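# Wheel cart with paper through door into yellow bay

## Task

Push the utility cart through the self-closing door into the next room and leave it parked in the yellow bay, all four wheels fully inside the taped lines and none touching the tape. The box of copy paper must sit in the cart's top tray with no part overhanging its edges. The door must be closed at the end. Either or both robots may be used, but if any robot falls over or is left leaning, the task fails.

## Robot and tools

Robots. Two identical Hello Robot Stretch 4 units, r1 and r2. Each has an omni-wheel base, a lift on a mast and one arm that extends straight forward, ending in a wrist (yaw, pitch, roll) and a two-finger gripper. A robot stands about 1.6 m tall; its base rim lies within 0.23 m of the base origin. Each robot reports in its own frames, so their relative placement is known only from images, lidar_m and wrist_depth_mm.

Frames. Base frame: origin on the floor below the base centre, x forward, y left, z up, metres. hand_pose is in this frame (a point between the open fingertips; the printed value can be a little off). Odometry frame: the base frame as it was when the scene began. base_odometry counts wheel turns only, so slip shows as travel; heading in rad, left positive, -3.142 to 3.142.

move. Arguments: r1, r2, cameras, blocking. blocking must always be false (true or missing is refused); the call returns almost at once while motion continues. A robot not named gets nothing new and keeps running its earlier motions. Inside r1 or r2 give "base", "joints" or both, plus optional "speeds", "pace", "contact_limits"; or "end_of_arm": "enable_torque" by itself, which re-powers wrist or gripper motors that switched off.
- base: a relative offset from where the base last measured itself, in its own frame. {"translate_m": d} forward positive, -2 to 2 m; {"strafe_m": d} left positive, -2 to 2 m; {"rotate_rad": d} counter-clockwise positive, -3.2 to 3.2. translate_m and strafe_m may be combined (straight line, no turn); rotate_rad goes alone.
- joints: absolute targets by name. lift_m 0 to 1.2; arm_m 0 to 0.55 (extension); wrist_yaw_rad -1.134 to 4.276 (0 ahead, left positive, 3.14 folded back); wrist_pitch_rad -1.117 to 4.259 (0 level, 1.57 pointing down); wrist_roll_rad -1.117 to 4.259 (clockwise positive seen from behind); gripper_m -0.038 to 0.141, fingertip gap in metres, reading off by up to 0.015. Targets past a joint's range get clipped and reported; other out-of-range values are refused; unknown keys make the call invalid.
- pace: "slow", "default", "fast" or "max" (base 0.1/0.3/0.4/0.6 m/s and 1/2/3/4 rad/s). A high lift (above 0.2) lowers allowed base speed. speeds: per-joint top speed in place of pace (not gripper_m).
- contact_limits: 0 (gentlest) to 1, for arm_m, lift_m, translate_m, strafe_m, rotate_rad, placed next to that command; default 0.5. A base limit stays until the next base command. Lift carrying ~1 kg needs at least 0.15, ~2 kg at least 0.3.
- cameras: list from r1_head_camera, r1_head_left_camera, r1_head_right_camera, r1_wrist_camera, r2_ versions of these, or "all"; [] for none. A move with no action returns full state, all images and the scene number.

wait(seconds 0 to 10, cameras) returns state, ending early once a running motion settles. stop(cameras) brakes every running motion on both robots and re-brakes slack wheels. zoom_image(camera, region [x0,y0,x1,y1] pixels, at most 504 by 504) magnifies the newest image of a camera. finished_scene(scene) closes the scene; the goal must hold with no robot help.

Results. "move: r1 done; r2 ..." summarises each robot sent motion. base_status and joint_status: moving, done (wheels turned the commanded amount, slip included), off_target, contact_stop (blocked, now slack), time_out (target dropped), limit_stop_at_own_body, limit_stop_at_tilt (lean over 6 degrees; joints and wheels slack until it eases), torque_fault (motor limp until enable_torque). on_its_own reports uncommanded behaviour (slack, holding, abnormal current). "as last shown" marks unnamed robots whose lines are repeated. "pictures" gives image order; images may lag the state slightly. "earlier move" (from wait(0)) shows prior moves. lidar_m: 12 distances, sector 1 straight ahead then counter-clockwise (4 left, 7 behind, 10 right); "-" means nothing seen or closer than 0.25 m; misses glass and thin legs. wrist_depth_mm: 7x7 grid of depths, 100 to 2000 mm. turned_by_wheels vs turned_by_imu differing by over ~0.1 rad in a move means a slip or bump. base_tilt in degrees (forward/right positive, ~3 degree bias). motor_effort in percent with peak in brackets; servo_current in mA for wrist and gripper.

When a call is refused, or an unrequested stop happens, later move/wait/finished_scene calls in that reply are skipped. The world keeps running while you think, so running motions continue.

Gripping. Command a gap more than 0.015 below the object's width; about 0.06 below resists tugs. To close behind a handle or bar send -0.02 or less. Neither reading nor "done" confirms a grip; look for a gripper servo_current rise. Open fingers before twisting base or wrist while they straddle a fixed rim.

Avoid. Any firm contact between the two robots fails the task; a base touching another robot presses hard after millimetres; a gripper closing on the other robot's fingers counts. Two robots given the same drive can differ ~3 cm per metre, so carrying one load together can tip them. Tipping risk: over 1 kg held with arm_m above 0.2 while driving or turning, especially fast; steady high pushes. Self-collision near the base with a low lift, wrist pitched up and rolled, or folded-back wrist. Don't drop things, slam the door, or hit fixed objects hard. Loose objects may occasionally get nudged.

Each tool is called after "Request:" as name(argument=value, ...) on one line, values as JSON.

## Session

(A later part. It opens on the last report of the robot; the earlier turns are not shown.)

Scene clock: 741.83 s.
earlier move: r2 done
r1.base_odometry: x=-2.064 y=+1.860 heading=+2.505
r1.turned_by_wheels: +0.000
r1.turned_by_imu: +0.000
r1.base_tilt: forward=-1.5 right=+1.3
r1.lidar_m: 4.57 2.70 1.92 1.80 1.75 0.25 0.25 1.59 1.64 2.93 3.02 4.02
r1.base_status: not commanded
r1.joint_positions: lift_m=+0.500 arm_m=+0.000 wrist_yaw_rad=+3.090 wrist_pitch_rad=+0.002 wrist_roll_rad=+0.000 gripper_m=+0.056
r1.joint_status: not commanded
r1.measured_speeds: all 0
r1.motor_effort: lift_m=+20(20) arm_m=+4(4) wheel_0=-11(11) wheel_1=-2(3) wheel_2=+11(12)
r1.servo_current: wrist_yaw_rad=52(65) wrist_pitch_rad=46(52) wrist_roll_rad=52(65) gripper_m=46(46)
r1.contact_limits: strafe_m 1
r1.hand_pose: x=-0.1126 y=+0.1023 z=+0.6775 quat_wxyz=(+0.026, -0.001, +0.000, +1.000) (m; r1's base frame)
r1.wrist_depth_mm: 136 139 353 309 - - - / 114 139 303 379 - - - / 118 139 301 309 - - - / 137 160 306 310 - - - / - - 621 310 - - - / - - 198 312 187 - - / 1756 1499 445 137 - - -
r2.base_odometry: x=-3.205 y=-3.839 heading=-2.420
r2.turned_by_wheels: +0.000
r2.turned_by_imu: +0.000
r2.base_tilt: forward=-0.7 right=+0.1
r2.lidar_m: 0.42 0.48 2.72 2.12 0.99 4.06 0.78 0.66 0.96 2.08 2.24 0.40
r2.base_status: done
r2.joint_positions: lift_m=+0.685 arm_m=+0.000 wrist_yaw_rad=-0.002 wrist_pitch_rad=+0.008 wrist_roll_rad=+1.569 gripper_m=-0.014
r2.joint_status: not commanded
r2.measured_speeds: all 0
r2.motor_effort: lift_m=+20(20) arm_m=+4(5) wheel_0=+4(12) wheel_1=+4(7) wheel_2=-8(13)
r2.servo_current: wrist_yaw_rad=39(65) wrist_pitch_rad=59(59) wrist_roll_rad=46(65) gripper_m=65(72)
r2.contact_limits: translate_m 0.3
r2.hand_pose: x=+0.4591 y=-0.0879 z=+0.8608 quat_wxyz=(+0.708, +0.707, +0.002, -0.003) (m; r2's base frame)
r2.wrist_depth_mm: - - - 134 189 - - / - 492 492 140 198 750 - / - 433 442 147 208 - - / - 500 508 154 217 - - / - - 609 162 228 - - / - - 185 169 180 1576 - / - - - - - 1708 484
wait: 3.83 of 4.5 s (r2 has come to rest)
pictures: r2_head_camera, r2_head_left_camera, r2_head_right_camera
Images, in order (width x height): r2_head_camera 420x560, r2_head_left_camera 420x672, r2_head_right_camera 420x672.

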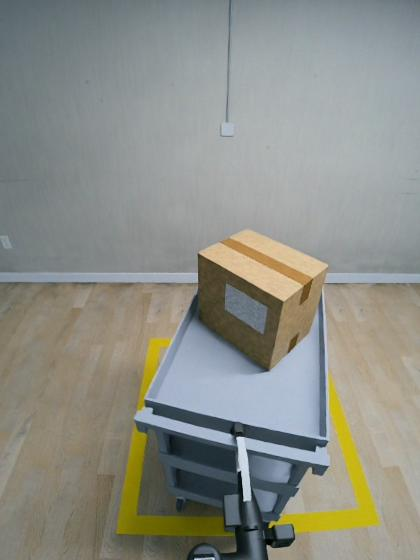

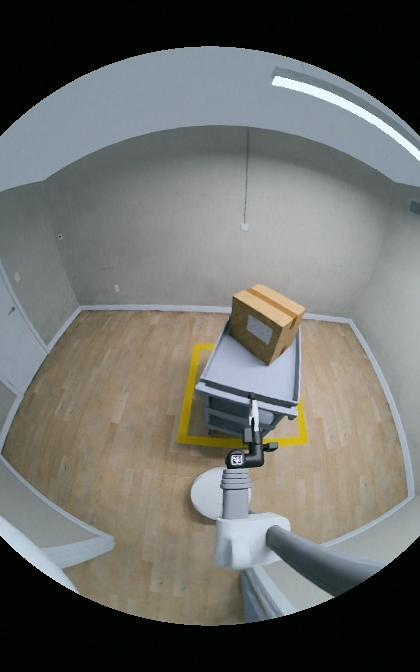

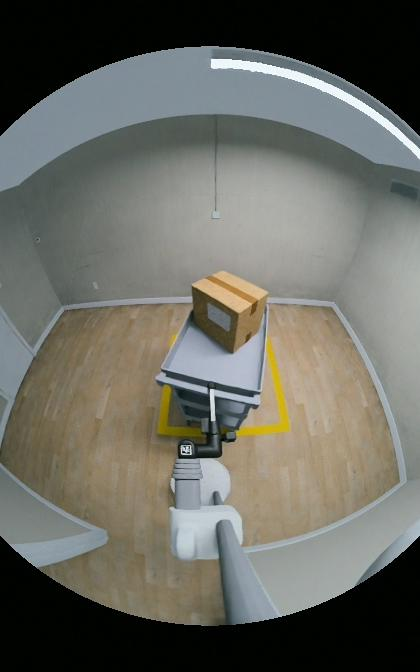

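Request:
move(r2={"base":{"translate_m":0.17,"strafe_m":-0.07},"pace":"slow","contact_limits":{"translate_m":0.3}}, blocking=false)

Request:
wait(seconds=3, cameras=["r2_head_camera","r2_head_left_camera","r2_head_right_camera"])

Request:
zoom_image(camera="r2_head_camera", region=[60, 220, 420, 560])

Request:
zoom_image(camera="r2_head_left_camera", region=[140, 250, 360, 500])

Scene clock: 753.77 s.
move: r2 moving
r1: as last shown
r1.base_tilt: forward=-1.5 right=+1.2
r1.lidar_m: 4.60 2.69 1.91 1.78 1.75 0.25 0.26 1.61 1.63 2.93 3.02 4.01
r1.motor_effort: lift_m=+20(20) arm_m=+4(4) wheel_0=-10(11) wheel_1=-2(3) wheel_2=+11(12)
r1.servo_current: wrist_yaw_rad=59(59) wrist_pitch_rad=39(39) wrist_roll_rad=46(65) gripper_m=39(46)
r1.contact_limits: strafe_m 1
r1.wrist_depth_mm: 136 138 355 309 - - - / 114 139 303 382 - - - / 117 139 301 309 - - - / 137 160 303 309 - - - / - - 634 310 - - - / - - 197 310 187 - - / 1708 1537 449 137 - - -
r2.base_odometry: x=-3.218 y=-3.844 heading=-2.420
r2.turned_by_wheels: +0.000
r2.turned_by_imu: +0.001
r2.base_tilt: forward=-0.7 right=+0.1
r2.lidar_m: 0.42 0.48 2.71 2.19 1.00 4.08 0.76 0.67 0.96 2.09 2.21 0.40
r2.base_status: translate_m moving; strafe_m moving
r2.joint_positions: lift_m=+0.685 arm_m=+0.000 wrist_yaw_rad=-0.002 wrist_pitch_rad=+0.008 wrist_roll_rad=+1.569 gripper_m=-0.014
r2.joint_status: not commanded
r2.measured_speeds: translate_m=+0.049 strafe_m=-0.020 rotate_rad=+0.001 lift_m=+0.000 arm_m=+0.000 wrist_yaw_rad=+0.000 wrist_pitch_rad=+0.000 wrist_roll_rad=+0.000
r2.motor_effort: lift_m=+20(20) arm_m=+4(5) wheel_0=+7(11) wheel_1=+5(6) wheel_2=-11(13)
r2.servo_current: wrist_yaw_rad=33(52) wrist_pitch_rad=52(59) wrist_roll_rad=46(59) gripper_m=65(72)
r2.contact_limits: translate_m 0.3
r2.hand_pose: x=+0.4591 y=-0.0879 z=+0.8608 quat_wxyz=(+0.708, +0.707, +0.002, -0.003) (m; r2's base frame)
r2.wrist_depth_mm: - - 544 133 187 - - / - 492 492 139 196 750 - / - 439 442 146 207 - - / - 500 504 153 216 - - / - - 609 161 227 - - / - - 185 170 180 1537 - / - - - - - 1708 477
pictures: none

Scene clock: 756.30 s.
earlier move: r2 done
r1.base_odometry: x=-2.064 y=+1.860 heading=+2.505
r1.turned_by_wheels: +0.000
r1.turned_by_imu: +0.000
r1.base_tilt: forward=-1.5 right=+1.2
r1.lidar_m: 4.59 2.67 1.91 1.79 1.74 0.25 0.26 1.59 1.66 2.90 3.03 3.99
r1.base_status: not commanded
r1.joint_positions: lift_m=+0.500 arm_m=+0.000 wrist_yaw_rad=+3.090 wrist_pitch_rad=+0.002 wrist_roll_rad=+0.000 gripper_m=+0.056
r1.joint_status: not commanded
r1.measured_speeds: all 0
r1.motor_effort: lift_m=+20(20) arm_m=+4(4) wheel_0=-10(11) wheel_1=-3(3) wheel_2=+11(12)
r1.servo_current: wrist_yaw_rad=39(65) wrist_pitch_rad=39(52) wrist_roll_rad=52(65) gripper_m=39(46)
r1.contact_limits: strafe_m 1
r1.hand_pose: x=-0.1126 y=+0.1023 z=+0.6775 quat_wxyz=(+0.026, -0.001, +0.000, +1.000) (m; r1's base frame)
r1.wrist_depth_mm: 136 138 353 309 - - - / 114 139 304 382 - - - / 117 139 301 307 - - - / 137 160 304 307 - - - / - - 415 309 - - - / - - 198 310 187 - - / 1756 1537 452 137 - - -
r2.base_odometry: x=-3.379 y=-3.899 heading=-2.419
r2.turned_by_wheels: +0.000
r2.turned_by_imu: +0.001
r2.base_tilt: forward=-0.7 right=+0.0
r2.lidar_m: 0.43 0.48 2.75 2.69 1.17 1.26 0.81 0.84 1.20 2.05 2.18 0.39
r2.base_status: done
r2.joint_positions: lift_m=+0.685 arm_m=+0.000 wrist_yaw_rad=+0.000 wrist_pitch_rad=+0.008 wrist_roll_rad=+1.569 gripper_m=-0.014
r2.joint_status: not commanded
r2.measured_speeds: all 0
r2.motor_effort: lift_m=+20(20) arm_m=+4(5) wheel_0=+7(12) wheel_1=+4(7) wheel_2=-5(13)
r2.servo_current: wrist_yaw_rad=46(59) wrist_pitch_rad=46(59) wrist_roll_rad=39(59) gripper_m=72(72)
r2.contact_limits: translate_m 0.3
r2.hand_pose: x=+0.4592 y=-0.0874 z=+0.8608 quat_wxyz=(+0.708, +0.707, +0.003, -0.003) (m; r2's base frame)
r2.wrist_depth_mm: - - 530 - 180 - - / - 462 466 132 191 - - / - 430 433 142 203 - - / - 517 521 149 215 - - / - - 615 157 226 - - / - - 185 168 178 1576 - / - - - - - - 473
wait: 2.53 of 3 s (r2 has come to rest)
pictures: r2_head_camera, r2_head_left_camera, r2_head_right_camera
Images, in order (width x height): r2_head_camera 420x560, r2_head_left_camera 420x672, r2_head_right_camera 420x672.

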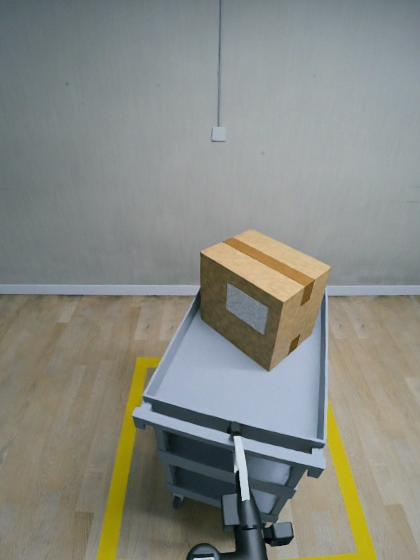

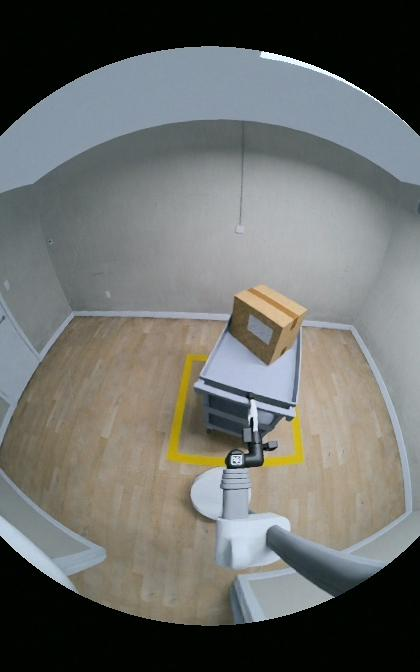

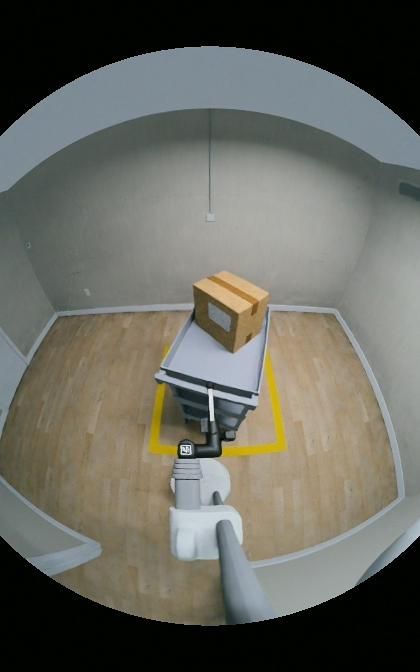

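Scaled by 1.400 from the camera's 420x560 image, which has a finer 1200x1600 frame.

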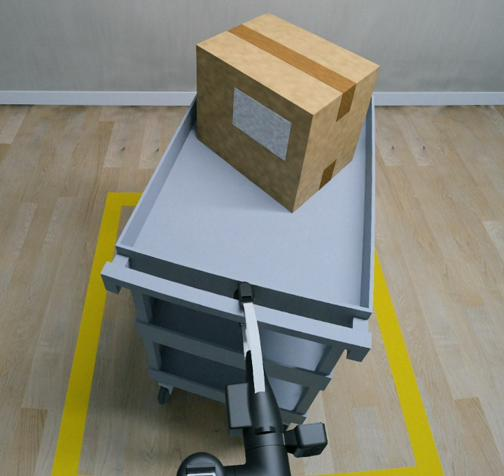

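Scaled by 2.016 from the camera's 420x672 image, which has a finer 600x960 frame.

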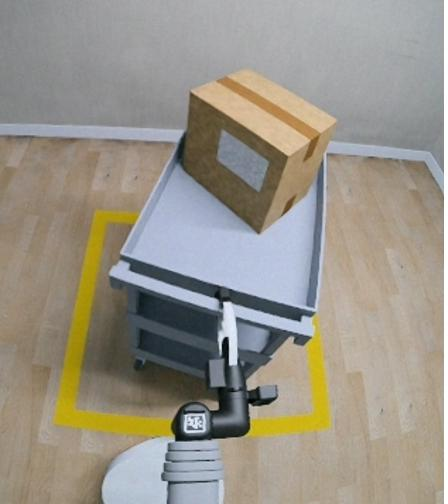

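Request:
move(r2={"base":{"translate_m":-0.03,"strafe_m":-0.17},"pace":"slow","contact_limits":{"translate_m":0.3}}, blocking=false)

Request:
wait(seconds=3.5, cameras=["r2_head_camera","r2_head_left_camera","r2_head_right_camera"])

Request:
zoom_image(camera="r2_head_right_camera", region=[120, 260, 320, 480])

Scene clock: 765.60 s.
move: r2 moving
r1: as last shown
r1.base_tilt: forward=-1.5 right=+1.3
r1.lidar_m: 4.58 2.68 1.91 1.80 1.76 0.25 0.25 1.61 1.64 2.93 3.02 4.01
r1.motor_effort: lift_m=+20(20) arm_m=+4(4) wheel_0=-10(11) wheel_1=-3(3) wheel_2=+12(12)
r1.servo_current: wrist_yaw_rad=52(52) wrist_pitch_rad=46(52) wrist_roll_rad=52(65) gripper_m=46(46)
r1.contact_limits: strafe_m 1
r1.wrist_depth_mm: 137 138 353 307 - - - / 114 139 303 379 - - - / 117 140 301 307 - - - / 137 160 304 309 - - - / - - 413 307 - - - / - - 197 309 188 - - / 1808 1576 452 137 - - -
r2.base_odometry: x=-3.386 y=-3.888 heading=-2.418
r2.turned_by_wheels: +0.001
r2.turned_by_imu: +0.001
r2.base_tilt: forward=-0.7 right=+0.0
r2.lidar_m: 0.42 0.48 2.77 2.67 1.15 4.37 0.79 0.83 1.19 2.02 2.15 0.40
r2.base_status: translate_m moving; strafe_m moving
r2.joint_positions: lift_m=+0.685 arm_m=+0.000 wrist_yaw_rad=+0.001 wrist_pitch_rad=+0.008 wrist_roll_rad=+1.569 gripper_m=-0.014
r2.joint_status: not commanded
r2.measured_speeds: translate_m=-0.009 strafe_m=-0.050 rotate_rad=-0.001 lift_m=+0.000 arm_m=+0.000 wrist_yaw_rad=+0.000 wrist_pitch_rad=+0.000 wrist_roll_rad=+0.000
r2.motor_effort: lift_m=+20(20) arm_m=+5(5) wheel_0=+11(14) wheel_1=-8(8) wheel_2=+8(10)
r2.servo_current: wrist_yaw_rad=52(52) wrist_pitch_rad=52(59) wrist_roll_rad=46(52) gripper_m=65(72)
r2.contact_limits: translate_m 0.3
r2.hand_pose: x=+0.4594 y=-0.0870 z=+0.8608 quat_wxyz=(+0.708, +0.707, +0.003, -0.002) (m; r2's base frame)
r2.wrist_depth_mm: - - 521 - 181 - - / - 473 469 133 191 - - / - 433 433 141 204 - - / - 512 512 150 214 - - / - - 609 158 226 - - / - - 185 167 179 1708 - / - - - - - - 477
pictures: none

Scene clock: 768.03 s.
earlier move: r2 done
r1.base_odometry: x=-2.064 y=+1.860 heading=+2.505
r1.turned_by_wheels: +0.000
r1.turned_by_imu: +0.000
r1.base_tilt: forward=-1.5 right=+1.3
r1.lidar_m: 4.59 2.71 1.90 1.82 1.74 0.25 0.26 1.57 1.64 2.90 3.01 3.99
r1.base_status: not commanded
r1.joint_positions: lift_m=+0.500 arm_m=+0.000 wrist_yaw_rad=+3.090 wrist_pitch_rad=+0.002 wrist_roll_rad=+0.000 gripper_m=+0.056
r1.joint_status: not commanded
r1.measured_speeds: all 0
r1.motor_effort: lift_m=+20(20) arm_m=+4(4) wheel_0=-10(11) wheel_1=-3(3) wheel_2=+11(12)
r1.servo_current: wrist_yaw_rad=59(65) wrist_pitch_rad=39(52) wrist_roll_rad=52(72) gripper_m=39(46)
r1.contact_limits: strafe_m 1
r1.hand_pose: x=-0.1126 y=+0.1023 z=+0.6775 quat_wxyz=(+0.026, -0.001, +0.000, +1.000) (m; r1's base frame)
r1.wrist_depth_mm: 136 138 351 307 - - - / 114 139 304 379 - - - / 117 140 301 306 - - - / 137 160 304 310 - - - / - - 413 310 - - - / - - 198 309 187 - - / 1756 1537 452 137 - - -
r2.base_odometry: x=-3.469 y=-3.752 heading=-2.418
r2.turned_by_wheels: +0.000
r2.turned_by_imu: +0.001
r2.base_tilt: forward=-0.7 right=+0.1
r2.lidar_m: 0.40 0.44 2.95 2.64 1.27 4.25 0.74 0.81 1.16 1.87 1.98 0.44
r2.base_status: done
r2.joint_positions: lift_m=+0.685 arm_m=+0.000 wrist_yaw_rad=+0.002 wrist_pitch_rad=+0.008 wrist_roll_rad=+1.569 gripper_m=-0.014
r2.joint_status: not commanded
r2.measured_speeds: all 0
r2.motor_effort: lift_m=+20(20) arm_m=+4(5) wheel_0=+6(14) wheel_1=-4(9) wheel_2=+10(11)
r2.servo_current: wrist_yaw_rad=52(65) wrist_pitch_rad=46(59) wrist_roll_rad=52(59) gripper_m=72(72)
r2.contact_limits: translate_m 0.3
r2.hand_pose: x=+0.4595 y=-0.0867 z=+0.8608 quat_wxyz=(+0.708, +0.707, +0.004, -0.002) (m; r2's base frame)
r2.wrist_depth_mm: - - - 159 217 1537 1138 / - - - 161 220 1430 - / - 508 530 164 224 809 - / - 459 459 167 228 820 - / - 517 517 170 232 831 - / - - 188 174 179 - - / - - - - - - -
wait: 2.43 of 3.5 s (r2 has come to rest)
pictures: r2_head_camera, r2_head_left_camera, r2_head_right_camera
Images, in order (width x height): r2_head_camera 420x560, r2_head_left_camera 420x672, r2_head_right_camera 420x672.

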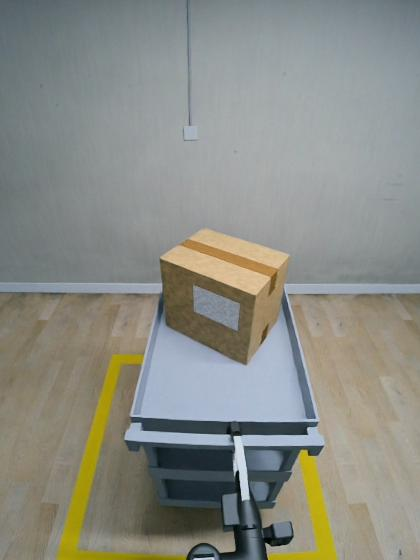

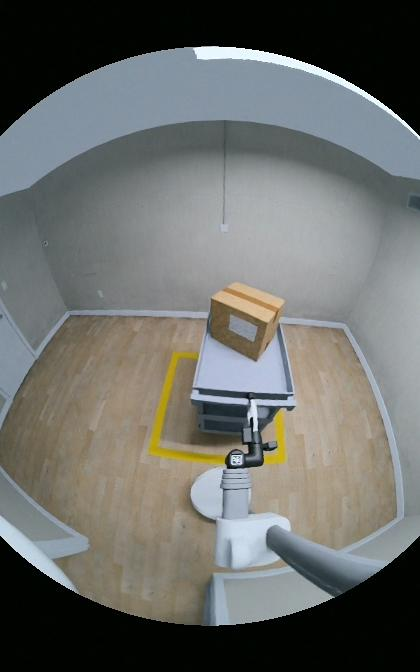

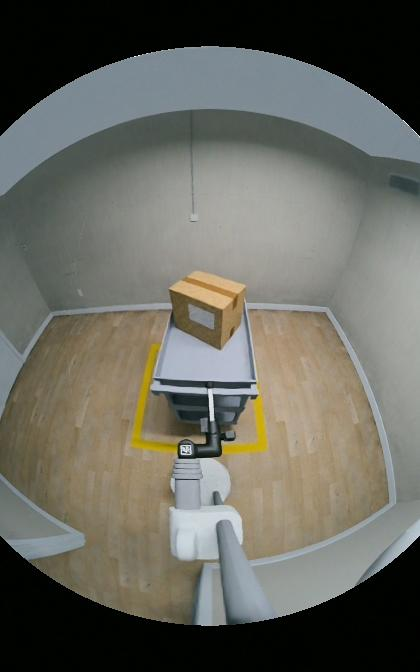

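Scaled by 2.291 from the camera's 420x672 image, which has a finer 600x960 frame.

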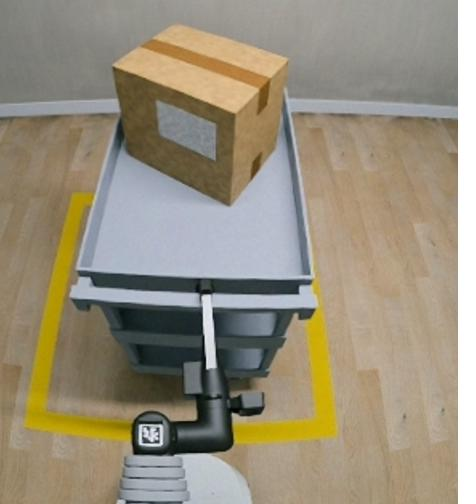

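Request:
move(r2={"joints":{"gripper_m":0.12}}, r1={"base":{"translate_m":0.5},"pace":"slow"}, blocking=false)

Request:
wait(seconds=1.8)

Request:
move(r2={"base":{"translate_m":-0.3},"pace":"slow"}, blocking=false)

Request:
wait(seconds=4.5)

Request:
wait(seconds=1.5, cameras=["r1_head_left_camera","r1_head_right_camera","r2_head_camera","r2_head_left_camera","r2_wrist_camera"])

Request:
zoom_image(camera="r2_head_camera", region=[40, 200, 380, 500])

Scene clock: 780.97 s.
move: r1 moving; r2 moving
r1.base_odometry: x=-2.074 y=+1.867 heading=+2.505
r1.turned_by_wheels: +0.001
r1.turned_by_imu: +0.001
r1.base_tilt: forward=-1.6 right=+1.3
r1.lidar_m: 4.57 2.68 1.89 1.79 1.77 0.25 0.25 1.61 1.66 2.94 3.03 4.01
r1.base_status: translate_m moving
r1.joint_positions: lift_m=+0.500 arm_m=+0.000 wrist_yaw_rad=+3.090 wrist_pitch_rad=+0.002 wrist_roll_rad=+0.000 gripper_m=+0.056
r1.joint_status: not commanded
r1.measured_speeds: translate_m=+0.049 strafe_m=-0.001 rotate_rad=+0.007 lift_m=+0.000 arm_m=+0.000 wrist_yaw_rad=+0.000 wrist_pitch_rad=+0.000 wrist_roll_rad=+0.000
r1.motor_effort: lift_m=+20(20) arm_m=+4(4) wheel_0=+4(9) wheel_1=+7(7) wheel_2=-2(12)
r1.servo_current: wrist_yaw_rad=39(65) wrist_pitch_rad=52(52) wrist_roll_rad=33(72) gripper_m=39(52)
r1.hand_pose: x=-0.1126 y=+0.1023 z=+0.6775 quat_wxyz=(+0.026, -0.001, +0.000, +1.000) (m; r1's base frame)
r1.wrist_depth_mm: 136 139 312 387 - - - / 115 139 310 389 - - - / 117 139 307 - - - - / 137 160 312 - - - - / - - 449 - - - - / - - 197 - 187 - - / 1808 1499 309 137 - - -
r2.base_odometry: x=-3.469 y=-3.752 heading=-2.419
r2.turned_by_wheels: +0.000
r2.turned_by_imu: +0.000
r2.base_tilt: forward=-0.7 right=+0.0
r2.lidar_m: 0.41 0.40 2.94 2.62 1.28 4.27 0.76 0.81 1.16 1.87 1.99 0.43
r2.base_status: not commanded
r2.joint_positions: lift_m=+0.685 arm_m=+0.000 wrist_yaw_rad=+0.002 wrist_pitch_rad=+0.008 wrist_roll_rad=+1.569 gripper_m=+0.009
r2.joint_status: gripper_m moving
r2.measured_speeds: all 0
r2.motor_effort: lift_m=+20(20) arm_m=+4(5) wheel_0=+5(6) wheel_1=-4(4) wheel_2=+6(10)
r2.servo_current: wrist_yaw_rad=46(59) wrist_pitch_rad=59(59) wrist_roll_rad=59(59) gripper_m=111(111)
r2.contact_limits: translate_m 0.3
r2.hand_pose: x=+0.4595 y=-0.0867 z=+0.8608 quat_wxyz=(+0.708, +0.707, +0.004, -0.002) (m; r2's base frame)
r2.wrist_depth_mm: - - - 164 222 1430 1138 / - - - 166 224 1464 - / - 517 539 169 229 820 - / - 469 469 171 232 831 - / - 512 512 175 236 842 - / - - 190 176 183 - - / - - - - - 1661 -
pictures: none

Scene clock: 782.60 s.
earlier move: r1 moving; r2 done
r1.base_odometry: x=-2.195 y=+1.957 heading=+2.505
r1.turned_by_wheels: -0.001
r1.turned_by_imu: +0.000
r1.base_tilt: forward=-1.5 right=+1.3
r1.lidar_m: 4.43 2.68 1.90 1.80 1.88 1.40 0.85 0.45 1.90 2.92 3.01 3.98
r1.base_status: translate_m moving
r1.joint_positions: lift_m=+0.500 arm_m=+0.000 wrist_yaw_rad=+3.090 wrist_pitch_rad=+0.002 wrist_roll_rad=+0.000 gripper_m=+0.056
r1.joint_status: not commanded
r1.measured_speeds: translate_m=+0.099 strafe_m=+0.001 rotate_rad=+0.001 lift_m=+0.000 arm_m=+0.000 wrist_yaw_rad=+0.000 wrist_pitch_rad=+0.000 wrist_roll_rad=+0.000
r1.motor_effort: lift_m=+20(20) arm_m=+4(4) wheel_0=+3(9) wheel_1=+4(8) wheel_2=-4(12)
r1.servo_current: wrist_yaw_rad=52(65) wrist_pitch_rad=39(59) wrist_roll_rad=52(72) gripper_m=39(52)
r1.hand_pose: x=-0.1126 y=+0.1023 z=+0.6775 quat_wxyz=(+0.026, -0.001, +0.000, +1.000) (m; r1's base frame)
r1.wrist_depth_mm: 136 138 - - - - - / 114 139 - - - - - / 117 139 233 - - - - / 137 160 - - - - - / 138 - - - - - - / - - 190 - 188 - - / - 140 189 137 182 131 1576
r2.base_odometry: x=-3.469 y=-3.752 heading=-2.419
r2.turned_by_wheels: +0.000
r2.turned_by_imu: +0.000
r2.base_tilt: forward=-0.7 right=+0.0
r2.lidar_m: 0.42 0.44 2.94 2.59 1.28 4.27 0.76 0.78 1.15 1.86 1.99 0.43
r2.base_status: not commanded
r2.joint_positions: lift_m=+0.685 arm_m=+0.000 wrist_yaw_rad=+0.000 wrist_pitch_rad=+0.008 wrist_roll_rad=+1.569 gripper_m=+0.120
r2.joint_status: all done
r2.measured_speeds: all 0
r2.motor_effort: lift_m=+20(20) arm_m=+5(5) wheel_0=+6(6) wheel_1=-4(4) wheel_2=+4(10)
r2.servo_current: wrist_yaw_rad=46(59) wrist_pitch_rad=46(59) wrist_roll_rad=52(59) gripper_m=46(130)
r2.contact_limits: translate_m 0.3
r2.hand_pose: x=+0.4593 y=-0.0874 z=+0.8608 quat_wxyz=(+0.708, +0.707, +0.003, -0.003) (m; r2's base frame)
r2.wrist_depth_mm: - - - 173 232 1430 1160 / - - - 233 236 1537 - / - 530 559 179 237 831 - / - 477 477 181 242 831 - / - 530 521 183 244 - - / - - 198 185 187 - - / - - - - - 1808 -
wait: 1.63 of 1.8 s (r2 has come to rest)
pictures: none

Scene clock: 783.10 s.
earlier move: r1 moving
move: r2 moving
r1.base_odometry: x=-2.235 y=+1.987 heading=+2.505
r1.turned_by_wheels: +0.000
r1.turned_by_imu: +0.000
r1.base_tilt: forward=-1.6 right=+1.3
r1.lidar_m: 4.38 2.70 1.92 1.81 1.86 1.48 1.00 0.63 0.67 2.92 3.00 3.97
r1.base_status: translate_m moving
r1.joint_positions: lift_m=+0.500 arm_m=+0.000 wrist_yaw_rad=+3.090 wrist_pitch_rad=+0.002 wrist_roll_rad=+0.000 gripper_m=+0.056
r1.joint_status: not commanded
r1.measured_speeds: translate_m=+0.100 strafe_m=+0.001 rotate_rad=+0.003 lift_m=+0.000 arm_m=+0.000 wrist_yaw_rad=+0.000 wrist_pitch_rad=+0.000 wrist_roll_rad=+0.000
r1.motor_effort: lift_m=+20(20) arm_m=+4(4) wheel_0=+4(9) wheel_1=+3(4) wheel_2=-4(6)
r1.servo_current: wrist_yaw_rad=59(59) wrist_pitch_rad=46(46) wrist_roll_rad=39(65) gripper_m=39(46)
r1.hand_pose: x=-0.1126 y=+0.1023 z=+0.6775 quat_wxyz=(+0.026, -0.001, +0.000, +1.000) (m; r1's base frame)
r1.wrist_depth_mm: 136 138 - - - - - / 114 139 - - - - - / 118 139 233 - - - - / 137 160 - - - - - / - - - - - - - / - - 190 - 187 - - / - 141 189 137 - 1397 1537
r2.base_odometry: x=-3.460 y=-3.744 heading=-2.419
r2.turned_by_wheels: +0.000
r2.turned_by_imu: +0.000
r2.base_tilt: forward=-0.6 right=+0.0
r2.lidar_m: 0.42 0.46 2.94 2.58 1.25 1.62 0.75 0.80 1.14 1.86 1.99 0.44
r2.base_status: translate_m moving
r2.joint_positions: lift_m=+0.685 arm_m=+0.000 wrist_yaw_rad=+0.000 wrist_pitch_rad=+0.003 wrist_roll_rad=+1.569 gripper_m=+0.120
r2.joint_status: not commanded
r2.measured_speeds: translate_m=-0.049 strafe_m=+0.000 rotate_rad=-0.001 lift_m=+0.000 arm_m=+0.000 wrist_yaw_rad=+0.000 wrist_pitch_rad=+0.000 wrist_roll_rad=+0.000
r2.motor_effort: lift_m=+17(20) arm_m=+4(5) wheel_0=-5(9) wheel_1=-7(7) wheel_2=+9(9)
r2.servo_current: wrist_yaw_rad=39(59) wrist_pitch_rad=39(52) wrist_roll_rad=52(52) gripper_m=46(52)
r2.hand_pose: x=+0.4593 y=-0.0874 z=+0.8623 quat_wxyz=(+0.708, +0.707, +0.001, -0.001) (m; r2's base frame)
r2.wrist_depth_mm: - - - 180 238 1576 1160 / - - - 183 242 1576 - / - - 554 186 245 831 - / - 484 480 189 249 854 - / - - 539 192 253 842 - / - 186 195 193 200 - - / - - - - - 1576 -
pictures: none

Scene clock: 786.77 s.
earlier move: r1 done; r2 moving
r1.base_odometry: x=-2.466 y=+2.157 heading=+2.505
r1.turned_by_wheels: +0.000
r1.turned_by_imu: +0.000
r1.base_tilt: forward=-1.6 right=+1.3
r1.lidar_m: 4.10 2.72 1.92 1.81 1.89 1.76 1.65 1.67 2.34 2.88 3.01 3.92
r1.base_status: done
r1.joint_positions: lift_m=+0.500 arm_m=+0.000 wrist_yaw_rad=+3.090 wrist_pitch_rad=+0.002 wrist_roll_rad=+0.000 gripper_m=+0.056
r1.joint_status: not commanded
r1.measured_speeds: all 0
r1.motor_effort: lift_m=+20(20) arm_m=+4(4) wheel_0=+3(9) wheel_1=+2(7) wheel_2=-1(6)
r1.servo_current: wrist_yaw_rad=46(72) wrist_pitch_rad=39(52) wrist_roll_rad=52(72) gripper_m=39(52)
r1.hand_pose: x=-0.1126 y=+0.1023 z=+0.6775 quat_wxyz=(+0.026, -0.001, +0.000, +1.000) (m; r1's base frame)
r1.wrist_depth_mm: 136 139 1808 - - - - / 114 139 - - - - - / 118 140 234 - - - - / 137 160 - - - - - / - - - - - - - / - - 190 - 187 - 1921 / - 164 1576 143 1618 1464 1618
r2.base_odometry: x=-3.244 y=-3.554 heading=-2.419
r2.turned_by_wheels: +0.000
r2.turned_by_imu: +0.000
r2.base_tilt: forward=-0.7 right=+0.1
r2.lidar_m: 0.69 2.46 2.93 1.62 0.90 0.58 0.44 0.49 0.72 1.86 1.97 0.73
r2.base_status: translate_m moving
r2.joint_positions: lift_m=+0.685 arm_m=+0.000 wrist_yaw_rad=+0.000 wrist_pitch_rad=+0.003 wrist_roll_rad=+1.569 gripper_m=+0.120
r2.joint_status: not commanded
r2.measured_speeds: all 0
r2.motor_effort: lift_m=+17(20) arm_m=+4(5) wheel_0=-5(11) wheel_1=-4(9) wheel_2=+6(11)
r2.servo_current: wrist_yaw_rad=46(59) wrist_pitch_rad=39(52) wrist_roll_rad=46(59) gripper_m=52(59)
r2.hand_pose: x=+0.4593 y=-0.0874 z=+0.8623 quat_wxyz=(+0.708, +0.707, +0.001, -0.001) (m; r2's base frame)
r2.wrist_depth_mm: - - - - - 1708 1182 / - - - 521 - 1618 521 / - - - 530 - - 530 / - - 788 539 - - 535 / - - 891 549 1160 - 544 / - - 198 549 200 549 554 / - - - - - 1756 564
wait: 3.67 of 4.5 s (r1 has come to rest)
pictures: none

Scene clock: 786.87 s.
earlier move: r2 done
r1.base_odometry: x=-2.466 y=+2.157 heading=+2.505
r1.turned_by_wheels: +0.000
r1.turned_by_imu: +0.000
r1.base_tilt: forward=-1.6 right=+1.3
r1.lidar_m: 4.10 2.71 1.92 1.81 1.86 1.75 1.65 1.67 2.35 2.91 2.97 3.95
r1.base_status: done
r1.joint_positions: lift_m=+0.500 arm_m=+0.000 wrist_yaw_rad=+3.090 wrist_pitch_rad=+0.002 wrist_roll_rad=+0.000 gripper_m=+0.056
r1.joint_status: not commanded
r1.measured_speeds: all 0
r1.motor_effort: lift_m=+20(20) arm_m=+4(4) wheel_0=+3(9) wheel_1=+2(7) wheel_2=-1(6)
r1.servo_current: wrist_yaw_rad=46(72) wrist_pitch_rad=52(52) wrist_roll_rad=39(72) gripper_m=46(52)
r1.hand_pose: x=-0.1126 y=+0.1023 z=+0.6775 quat_wxyz=(+0.026, -0.001, +0.000, +1.000) (m; r1's base frame)
r1.wrist_depth_mm: 136 138 1808 - - - - / 114 139 - - - - - / 118 139 234 - - - - / 137 160 - - - - - / - - - - - - - / - - 190 - 188 - 1921 / - 163 1537 143 1537 1499 1576
r2.base_odometry: x=-3.244 y=-3.554 heading=-2.419
r2.turned_by_wheels: +0.000
r2.turned_by_imu: +0.000
r2.base_tilt: forward=-0.7 right=+0.1
r2.lidar_m: 0.70 2.47 2.92 1.62 0.88 0.58 0.45 0.49 0.70 1.83 1.98 0.72
r2.base_status: done
r2.joint_positions: lift_m=+0.685 arm_m=+0.000 wrist_yaw_rad=+0.000 wrist_pitch_rad=+0.003 wrist_roll_rad=+1.569 gripper_m=+0.120
r2.joint_status: not commanded
r2.measured_speeds: all 0
r2.motor_effort: lift_m=+17(20) arm_m=+4(5) wheel_0=-4(11) wheel_1=-5(9) wheel_2=+7(11)
r2.servo_current: wrist_yaw_rad=39(59) wrist_pitch_rad=46(52) wrist_roll_rad=46(59) gripper_m=52(59)
r2.hand_pose: x=+0.4593 y=-0.0874 z=+0.8623 quat_wxyz=(+0.708, +0.707, +0.001, -0.001) (m; r2's base frame)
r2.wrist_depth_mm: - - - - - 1661 1182 / - - - 521 - 1576 525 / - - - 525 - - 530 / - - 788 535 - - 535 / - - 891 544 1160 - 539 / - - 198 549 200 559 559 / - - - - - 1708 559
wait: 0.10 of 1.5 s (r2 has come to rest)
pictures: r1_head_left_camera, r1_head_right_camera, r2_head_camera, r2_head_left_camera, r2_wrist_camera
Images, in order (width x height): r1_head_left_camera 420x672, r1_head_right_camera 420x672, r2_head_camera 420x560, r2_head_left_camera 420x672, r2_wrist_camera 616x392.

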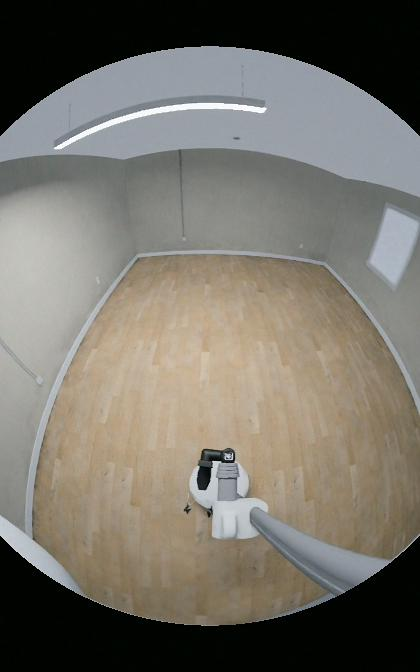

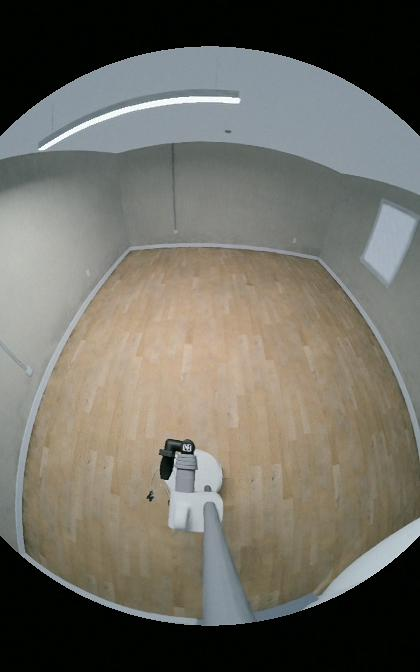

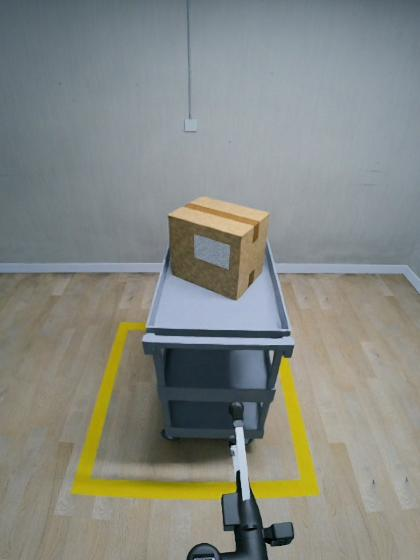

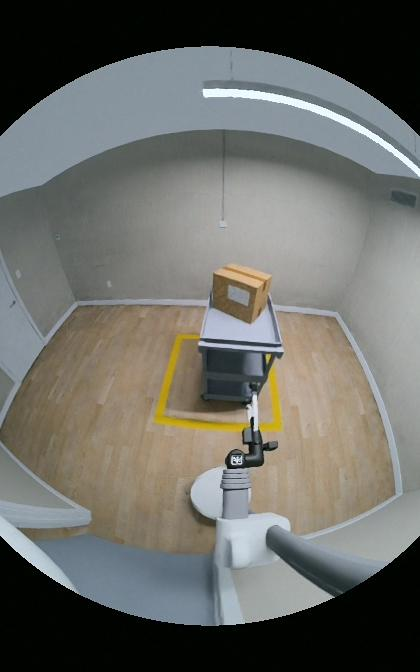

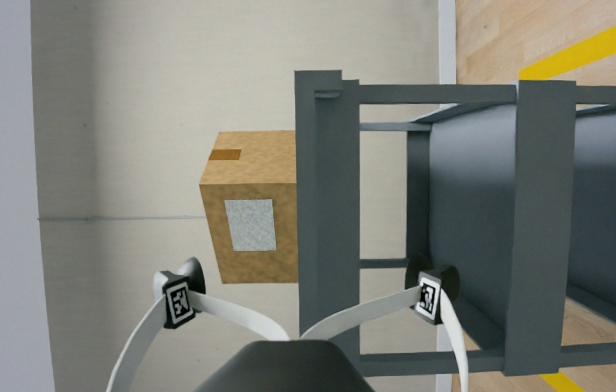

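Scaled by 1.482 from the camera's 420x560 image, which has a finer 1200x1600 frame.

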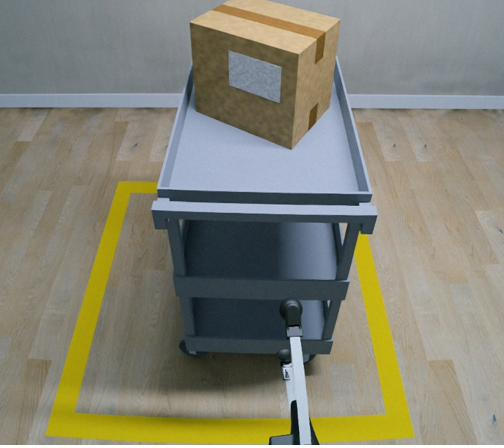

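Request:
move(r1={"base":{"rotate_rad":3.1},"pace":"fast"}, r2={"base":{"translate_m":0.35,"strafe_m":0.9},"joints":{"lift_m":1.1},"pace":"fast"}, blocking=false)

Request:
wait(seconds=2.5)

Request:
wait(seconds=3)

Request:
move(r2={"base":{"rotate_rad":-0.9},"pace":"default"}, blocking=false)

Request:
wait(seconds=3, cameras=["r1_head_camera","r2_head_camera","r2_head_left_camera"])

Request:
zoom_image(camera="r2_head_camera", region=[0, 160, 420, 560])

Scene clock: 801.07 s.
move: r1 moving; r2 moving
r1.base_odometry: x=-2.466 y=+2.157 heading=+2.883
r1.turned_by_wheels: +0.378
r1.turned_by_imu: +0.379
r1.base_tilt: forward=-1.6 right=+1.3
r1.lidar_m: 3.24 2.04 1.84 1.83 1.88 1.66 1.68 2.07 2.90 2.93 3.53 4.10
r1.base_status: rotate_rad moving
r1.joint_positions: lift_m=+0.500 arm_m=+0.000 wrist_yaw_rad=+3.090 wrist_pitch_rad=+0.002 wrist_roll_rad=+0.000 gripper_m=+0.056
r1.joint_status: not commanded
r1.measured_speeds: translate_m=+0.000 strafe_m=+0.000 rotate_rad=+1.460 lift_m=+0.000 arm_m=+0.000 wrist_yaw_rad=+0.000 wrist_pitch_rad=+0.000 wrist_roll_rad=+0.000
r1.motor_effort: lift_m=+20(20) arm_m=+4(4) wheel_0=-7(9) wheel_1=-8(8) wheel_2=-9(9)
r1.servo_current: wrist_yaw_rad=33(59) wrist_pitch_rad=46(46) wrist_roll_rad=46(72) gripper_m=46(46)
r1.hand_pose: x=-0.1126 y=+0.1023 z=+0.6775 quat_wxyz=(+0.026, -0.001, +0.000, +1.000) (m; r1's base frame)
r1.wrist_depth_mm: 136 138 - - - - - / 114 139 - - - - - / 116 140 236 - - - - / 137 162 - - - - - / - - - - - - - / - - 190 - 187 - - / 1808 1576 1499 143 1576 1397 1537
r2.base_odometry: x=-3.227 y=-3.599 heading=-2.419
r2.turned_by_wheels: +0.000
r2.turned_by_imu: +0.000
r2.base_tilt: forward=-0.7 right=+0.1
r2.lidar_m: 0.68 2.45 2.92 1.66 0.77 0.58 0.48 0.52 0.73 1.90 2.02 0.71
r2.base_status: translate_m moving; strafe_m moving
r2.joint_positions: lift_m=+0.748 arm_m=+0.000 wrist_yaw_rad=+0.000 wrist_pitch_rad=+0.003 wrist_roll_rad=+1.569 gripper_m=+0.120
r2.joint_status: lift_m moving
r2.measured_speeds: translate_m=+0.067 strafe_m=+0.174 rotate_rad=-0.002 lift_m=+0.243 arm_m=+0.000 wrist_yaw_rad=+0.000 wrist_pitch_rad=+0.000 wrist_roll_rad=+0.000
r2.motor_effort: lift_m=+22(25) arm_m=+4(5) wheel_0=-10(12) wheel_1=+15(15) wheel_2=-8(9)
r2.servo_current: wrist_yaw_rad=46(59) wrist_pitch_rad=46(46) wrist_roll_rad=33(59) gripper_m=46(52)
r2.hand_pose: x=+0.4593 y=-0.0874 z=+0.9252 quat_wxyz=(+0.708, +0.707, +0.001, -0.001) (m; r2's base frame)
r2.wrist_depth_mm: - - - - - 1756 1255 / - - - - 512 991 512 / - - - 831 521 - 521 / - - - 778 521 - 530 / - - - 866 530 - 530 / - - 199 - 200 - 544 / - - - - - 1618 549
pictures: none

Scene clock: 802.90 s.
earlier move: r1 done; r2 moving
r1.base_odometry: x=-2.466 y=+2.157 heading=-0.678
r1.turned_by_wheels: +2.722
r1.turned_by_imu: +2.737
r1.base_tilt: forward=-1.6 right=+1.3
r1.lidar_m: 1.66 1.70 2.18 2.88 2.93 3.76 4.21 2.91 1.97 1.83 1.87 1.80
r1.base_status: done
r1.joint_positions: lift_m=+0.500 arm_m=+0.000 wrist_yaw_rad=+3.090 wrist_pitch_rad=+0.002 wrist_roll_rad=+0.000 gripper_m=+0.056
r1.joint_status: not commanded
r1.measured_speeds: all 0
r1.motor_effort: lift_m=+20(20) arm_m=+4(4) wheel_0=-1(12) wheel_1=+0(12) wheel_2=+1(11)
r1.servo_current: wrist_yaw_rad=52(65) wrist_pitch_rad=39(52) wrist_roll_rad=46(72) gripper_m=46(46)
r1.hand_pose: x=-0.1126 y=+0.1023 z=+0.6775 quat_wxyz=(+0.026, -0.001, +0.000, +1.000) (m; r1's base frame)
r1.wrist_depth_mm: 136 138 - - - - - / 114 139 - - - - - / 118 140 279 - - - - / 137 160 - - - - - / - - - - - - - / - - 195 - 187 - - / 1708 1499 1499 153 1618 1499 1618
r2.base_odometry: x=-2.994 y=-4.235 heading=-2.419
r2.turned_by_wheels: +0.000
r2.turned_by_imu: +0.001
r2.base_tilt: forward=-0.7 right=+0.1
r2.lidar_m: 2.09 2.23 2.25 2.18 0.99 0.77 0.78 0.82 1.05 2.54 0.68 0.70
r2.base_status: translate_m moving; strafe_m moving
r2.joint_positions: lift_m=+1.100 arm_m=+0.000 wrist_yaw_rad=+0.000 wrist_pitch_rad=+0.003 wrist_roll_rad=+1.569 gripper_m=+0.120
r2.joint_status: all done
r2.measured_speeds: translate_m=+0.146 strafe_m=+0.373 rotate_rad=+0.003 lift_m=+0.000 arm_m=+0.000 wrist_yaw_rad=+0.000 wrist_pitch_rad=+0.000 wrist_roll_rad=+0.000
r2.motor_effort: lift_m=+21(26) arm_m=+4(5) wheel_0=-9(12) wheel_1=+7(15) wheel_2=-7(9)
r2.servo_current: wrist_yaw_rad=39(59) wrist_pitch_rad=39(52) wrist_roll_rad=59(59) gripper_m=59(59)
r2.hand_pose: x=+0.4593 y=-0.0874 z=+1.2770 quat_wxyz=(+0.708, +0.707, +0.001, -0.001) (m; r2's base frame)
r2.wrist_depth_mm: - - - - - - 1708 / - - - - - - 1756 / - - - - - - 1756 / - - - - - - 1756 / - - - - - - 1863 / - 185 190 - 186 1921 1756 / - - - - - - 1808
wait: 1.83 of 2.5 s (r1 has come to rest)
pictures: none

Scene clock: 804.33 s.
earlier move: r2 done
r1.base_odometry: x=-2.466 y=+2.157 heading=-0.678
r1.turned_by_wheels: +0.000
r1.turned_by_imu: +0.000
r1.base_tilt: forward=-1.6 right=+1.3
r1.lidar_m: 1.65 1.71 2.19 2.88 2.93 3.78 4.19 2.93 1.98 1.81 1.87 1.80
r1.base_status: done
r1.joint_positions: lift_m=+0.500 arm_m=+0.000 wrist_yaw_rad=+3.090 wrist_pitch_rad=+0.002 wrist_roll_rad=+0.000 gripper_m=+0.056
r1.joint_status: not commanded
r1.measured_speeds: all 0
r1.motor_effort: lift_m=+20(20) arm_m=+4(4) wheel_0=-1(12) wheel_1=+0(12) wheel_2=+1(11)
r1.servo_current: wrist_yaw_rad=39(72) wrist_pitch_rad=39(52) wrist_roll_rad=59(72) gripper_m=39(52)
r1.hand_pose: x=-0.1126 y=+0.1023 z=+0.6775 quat_wxyz=(+0.026, -0.001, +0.000, +1.000) (m; r1's base frame)
r1.wrist_depth_mm: 136 138 - - - - - / 114 139 - - - - - / 117 139 279 - - - - / 137 161 - - - - - / - - - - - - - / - - 194 - 187 - - / 1708 1537 1576 153 1576 1499 1576
r2.base_odometry: x=-2.912 y=-4.460 heading=-2.419
r2.turned_by_wheels: +0.000
r2.turned_by_imu: +0.000
r2.base_tilt: forward=-0.7 right=+0.1
r2.lidar_m: 2.01 2.13 2.03 1.94 1.09 0.81 0.78 0.93 1.21 2.77 0.84 1.06
r2.base_status: done
r2.joint_positions: lift_m=+1.100 arm_m=+0.000 wrist_yaw_rad=+0.000 wrist_pitch_rad=+0.003 wrist_roll_rad=+1.569 gripper_m=+0.120
r2.joint_status: all done
r2.measured_speeds: all 0
r2.motor_effort: lift_m=+21(26) arm_m=+4(5) wheel_0=-3(12) wheel_1=-1(15) wheel_2=-4(9)
r2.servo_current: wrist_yaw_rad=39(65) wrist_pitch_rad=46(52) wrist_roll_rad=52(59) gripper_m=46(59)
r2.hand_pose: x=+0.4593 y=-0.0874 z=+1.2770 quat_wxyz=(+0.708, +0.707, +0.001, -0.001) (m; r2's base frame)
r2.wrist_depth_mm: - - - - - - 1708 / - - - - - - 1756 / - - - - - - 1756 / - - - - - - 1756 / - - - - - - 1708 / - 186 190 - 186 - 1756 / - - - - - - 1756
wait: 1.43 of 3 s (r2 has come to rest)
pictures: none

Scene clock: 804.83 s.
move: r2 moving
r1: as last shown
r1.lidar_m: 1.65 1.70 2.20 2.88 2.94 3.80 4.21 2.91 1.99 1.82 1.87 1.80
r1.motor_effort: lift_m=+20(20) arm_m=+4(4) wheel_0=-1(1) wheel_1=+0(1) wheel_2=+1(1)
r1.servo_current: wrist_yaw_rad=39(59) wrist_pitch_rad=39(52) wrist_roll_rad=39(52) gripper_m=39(39)
r1.wrist_depth_mm: 136 139 - - - - - / 114 139 - - - - - / 117 139 281 - - - - / 137 160 - - - - - / - - - - - - - / - - 193 - 187 - - / 1708 1499 1537 153 1618 1499 1576
r2.base_odometry: x=-2.912 y=-4.460 heading=-2.582
r2.turned_by_wheels: -0.163
r2.turned_by_imu: -0.158
r2.base_tilt: forward=-0.7 right=+0.1
r2.lidar_m: 2.01 2.06 2.09 1.94 1.28 0.85 0.76 0.86 1.11 2.16 0.83 0.92
r2.base_status: rotate_rad moving
r2.joint_positions: lift_m=+1.100 arm_m=+0.000 wrist_yaw_rad=+0.000 wrist_pitch_rad=+0.003 wrist_roll_rad=+1.569 gripper_m=+0.120
r2.joint_status: not commanded
r2.measured_speeds: translate_m=-0.001 strafe_m=-0.001 rotate_rad=-0.637 lift_m=+0.000 arm_m=+0.000 wrist_yaw_rad=+0.000 wrist_pitch_rad=+0.000 wrist_roll_rad=+0.000
r2.motor_effort: lift_m=+21(21) arm_m=+4(5) wheel_0=+11(11) wheel_1=+8(8) wheel_2=+9(9)
r2.servo_current: wrist_yaw_rad=52(52) wrist_pitch_rad=39(46) wrist_roll_rad=59(59) gripper_m=52(52)
r2.hand_pose: x=+0.4593 y=-0.0874 z=+1.2770 quat_wxyz=(+0.708, +0.707, +0.001, -0.001) (m; r2's base frame)
r2.wrist_depth_mm: - - - - - - 1756 / - - - - - - 1756 / - - - - - - 1708 / - - - - - - 1756 / - - - - - - 1756 / - 186 190 - 186 - 1808 / - - - - - - 1708
pictures: none

Scene clock: 806.30 s.
earlier move: r2 done
r1.base_odometry: x=-2.466 y=+2.157 heading=-0.678
r1.turned_by_wheels: +0.000
r1.turned_by_imu: +0.000
r1.base_tilt: forward=-1.6 right=+1.3
r1.lidar_m: 1.67 1.71 2.18 2.87 2.93 3.73 4.21 2.93 1.97 1.82 1.86 1.78
r1.base_status: not commanded
r1.joint_positions: lift_m=+0.500 arm_m=+0.000 wrist_yaw_rad=+3.090 wrist_pitch_rad=+0.002 wrist_roll_rad=+0.000 gripper_m=+0.056
r1.joint_status: not commanded
r1.measured_speeds: all 0
r1.motor_effort: lift_m=+20(20) arm_m=+4(4) wheel_0=-1(2) wheel_1=+0(1) wheel_2=+1(1)
r1.servo_current: wrist_yaw_rad=46(72) wrist_pitch_rad=46(52) wrist_roll_rad=65(65) gripper_m=39(46)
r1.hand_pose: x=-0.1126 y=+0.1023 z=+0.6775 quat_wxyz=(+0.026, -0.001, +0.000, +1.000) (m; r1's base frame)
r1.wrist_depth_mm: 137 139 - - - - - / 114 139 - - - - - / 118 140 278 - - - - / 137 160 - - - - - / - - - - - - - / - - 194 - 187 - - / 1808 1537 1537 153 1618 1499 1618
r2.base_odometry: x=-2.912 y=-4.460 heading=+2.965
r2.turned_by_wheels: -0.737
r2.turned_by_imu: -0.717
r2.base_tilt: forward=-0.7 right=+0.0
r2.lidar_m: 0.81 2.02 2.02 2.27 1.96 1.83 0.97 0.77 0.86 0.97 1.42 0.98
r2.base_status: done
r2.joint_positions: lift_m=+1.100 arm_m=+0.000 wrist_yaw_rad=+0.000 wrist_pitch_rad=+0.003 wrist_roll_rad=+1.569 gripper_m=+0.120
r2.joint_status: not commanded
r2.measured_speeds: all 0
r2.motor_effort: lift_m=+21(21) arm_m=+5(5) wheel_0=+3(11) wheel_1=+2(10) wheel_2=+5(11)
r2.servo_current: wrist_yaw_rad=33(59) wrist_pitch_rad=46(52) wrist_roll_rad=33(59) gripper_m=46(52)
r2.hand_pose: x=+0.4593 y=-0.0874 z=+1.2770 quat_wxyz=(+0.708, +0.707, +0.001, -0.001) (m; r2's base frame)
r2.wrist_depth_mm: - - - - - - 1756 / 1160 - - - - - 1756 / - - - - - - 1042 / - - - - 976 946 621 / - - - - 946 931 - / - - 198 - 200 842 1118 / - - - - - - 1756
wait: 1.47 of 3 s (r2 has come to rest)
pictures: r1_head_camera, r2_head_camera, r2_head_left_camera
Images, in order (width x height): r1_head_camera 420x560, r2_head_camera 420x560, r2_head_left_camera 420x672.

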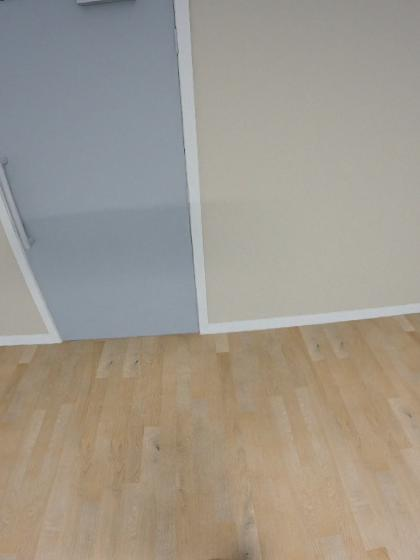

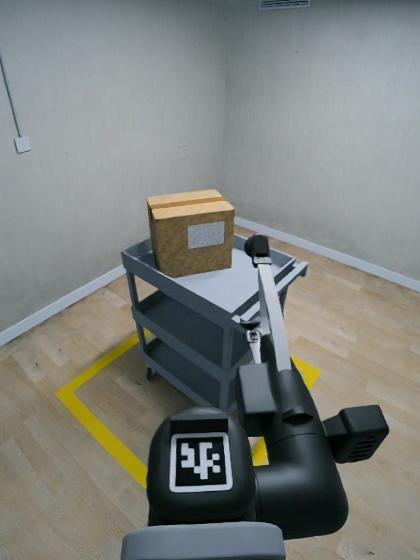

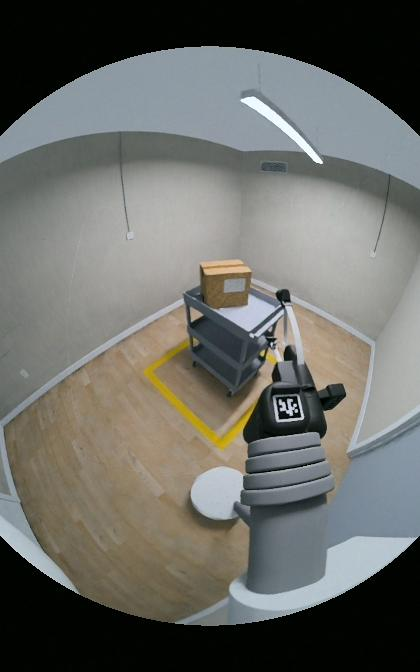

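Scaled by 1.200 from the camera's 420x560 image, which has a finer 1200x1600 frame.

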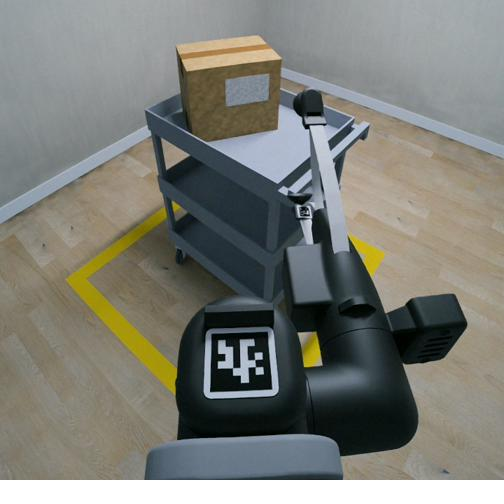

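Request:
finished_scene(scene=1)

The scene is finished: the task was done.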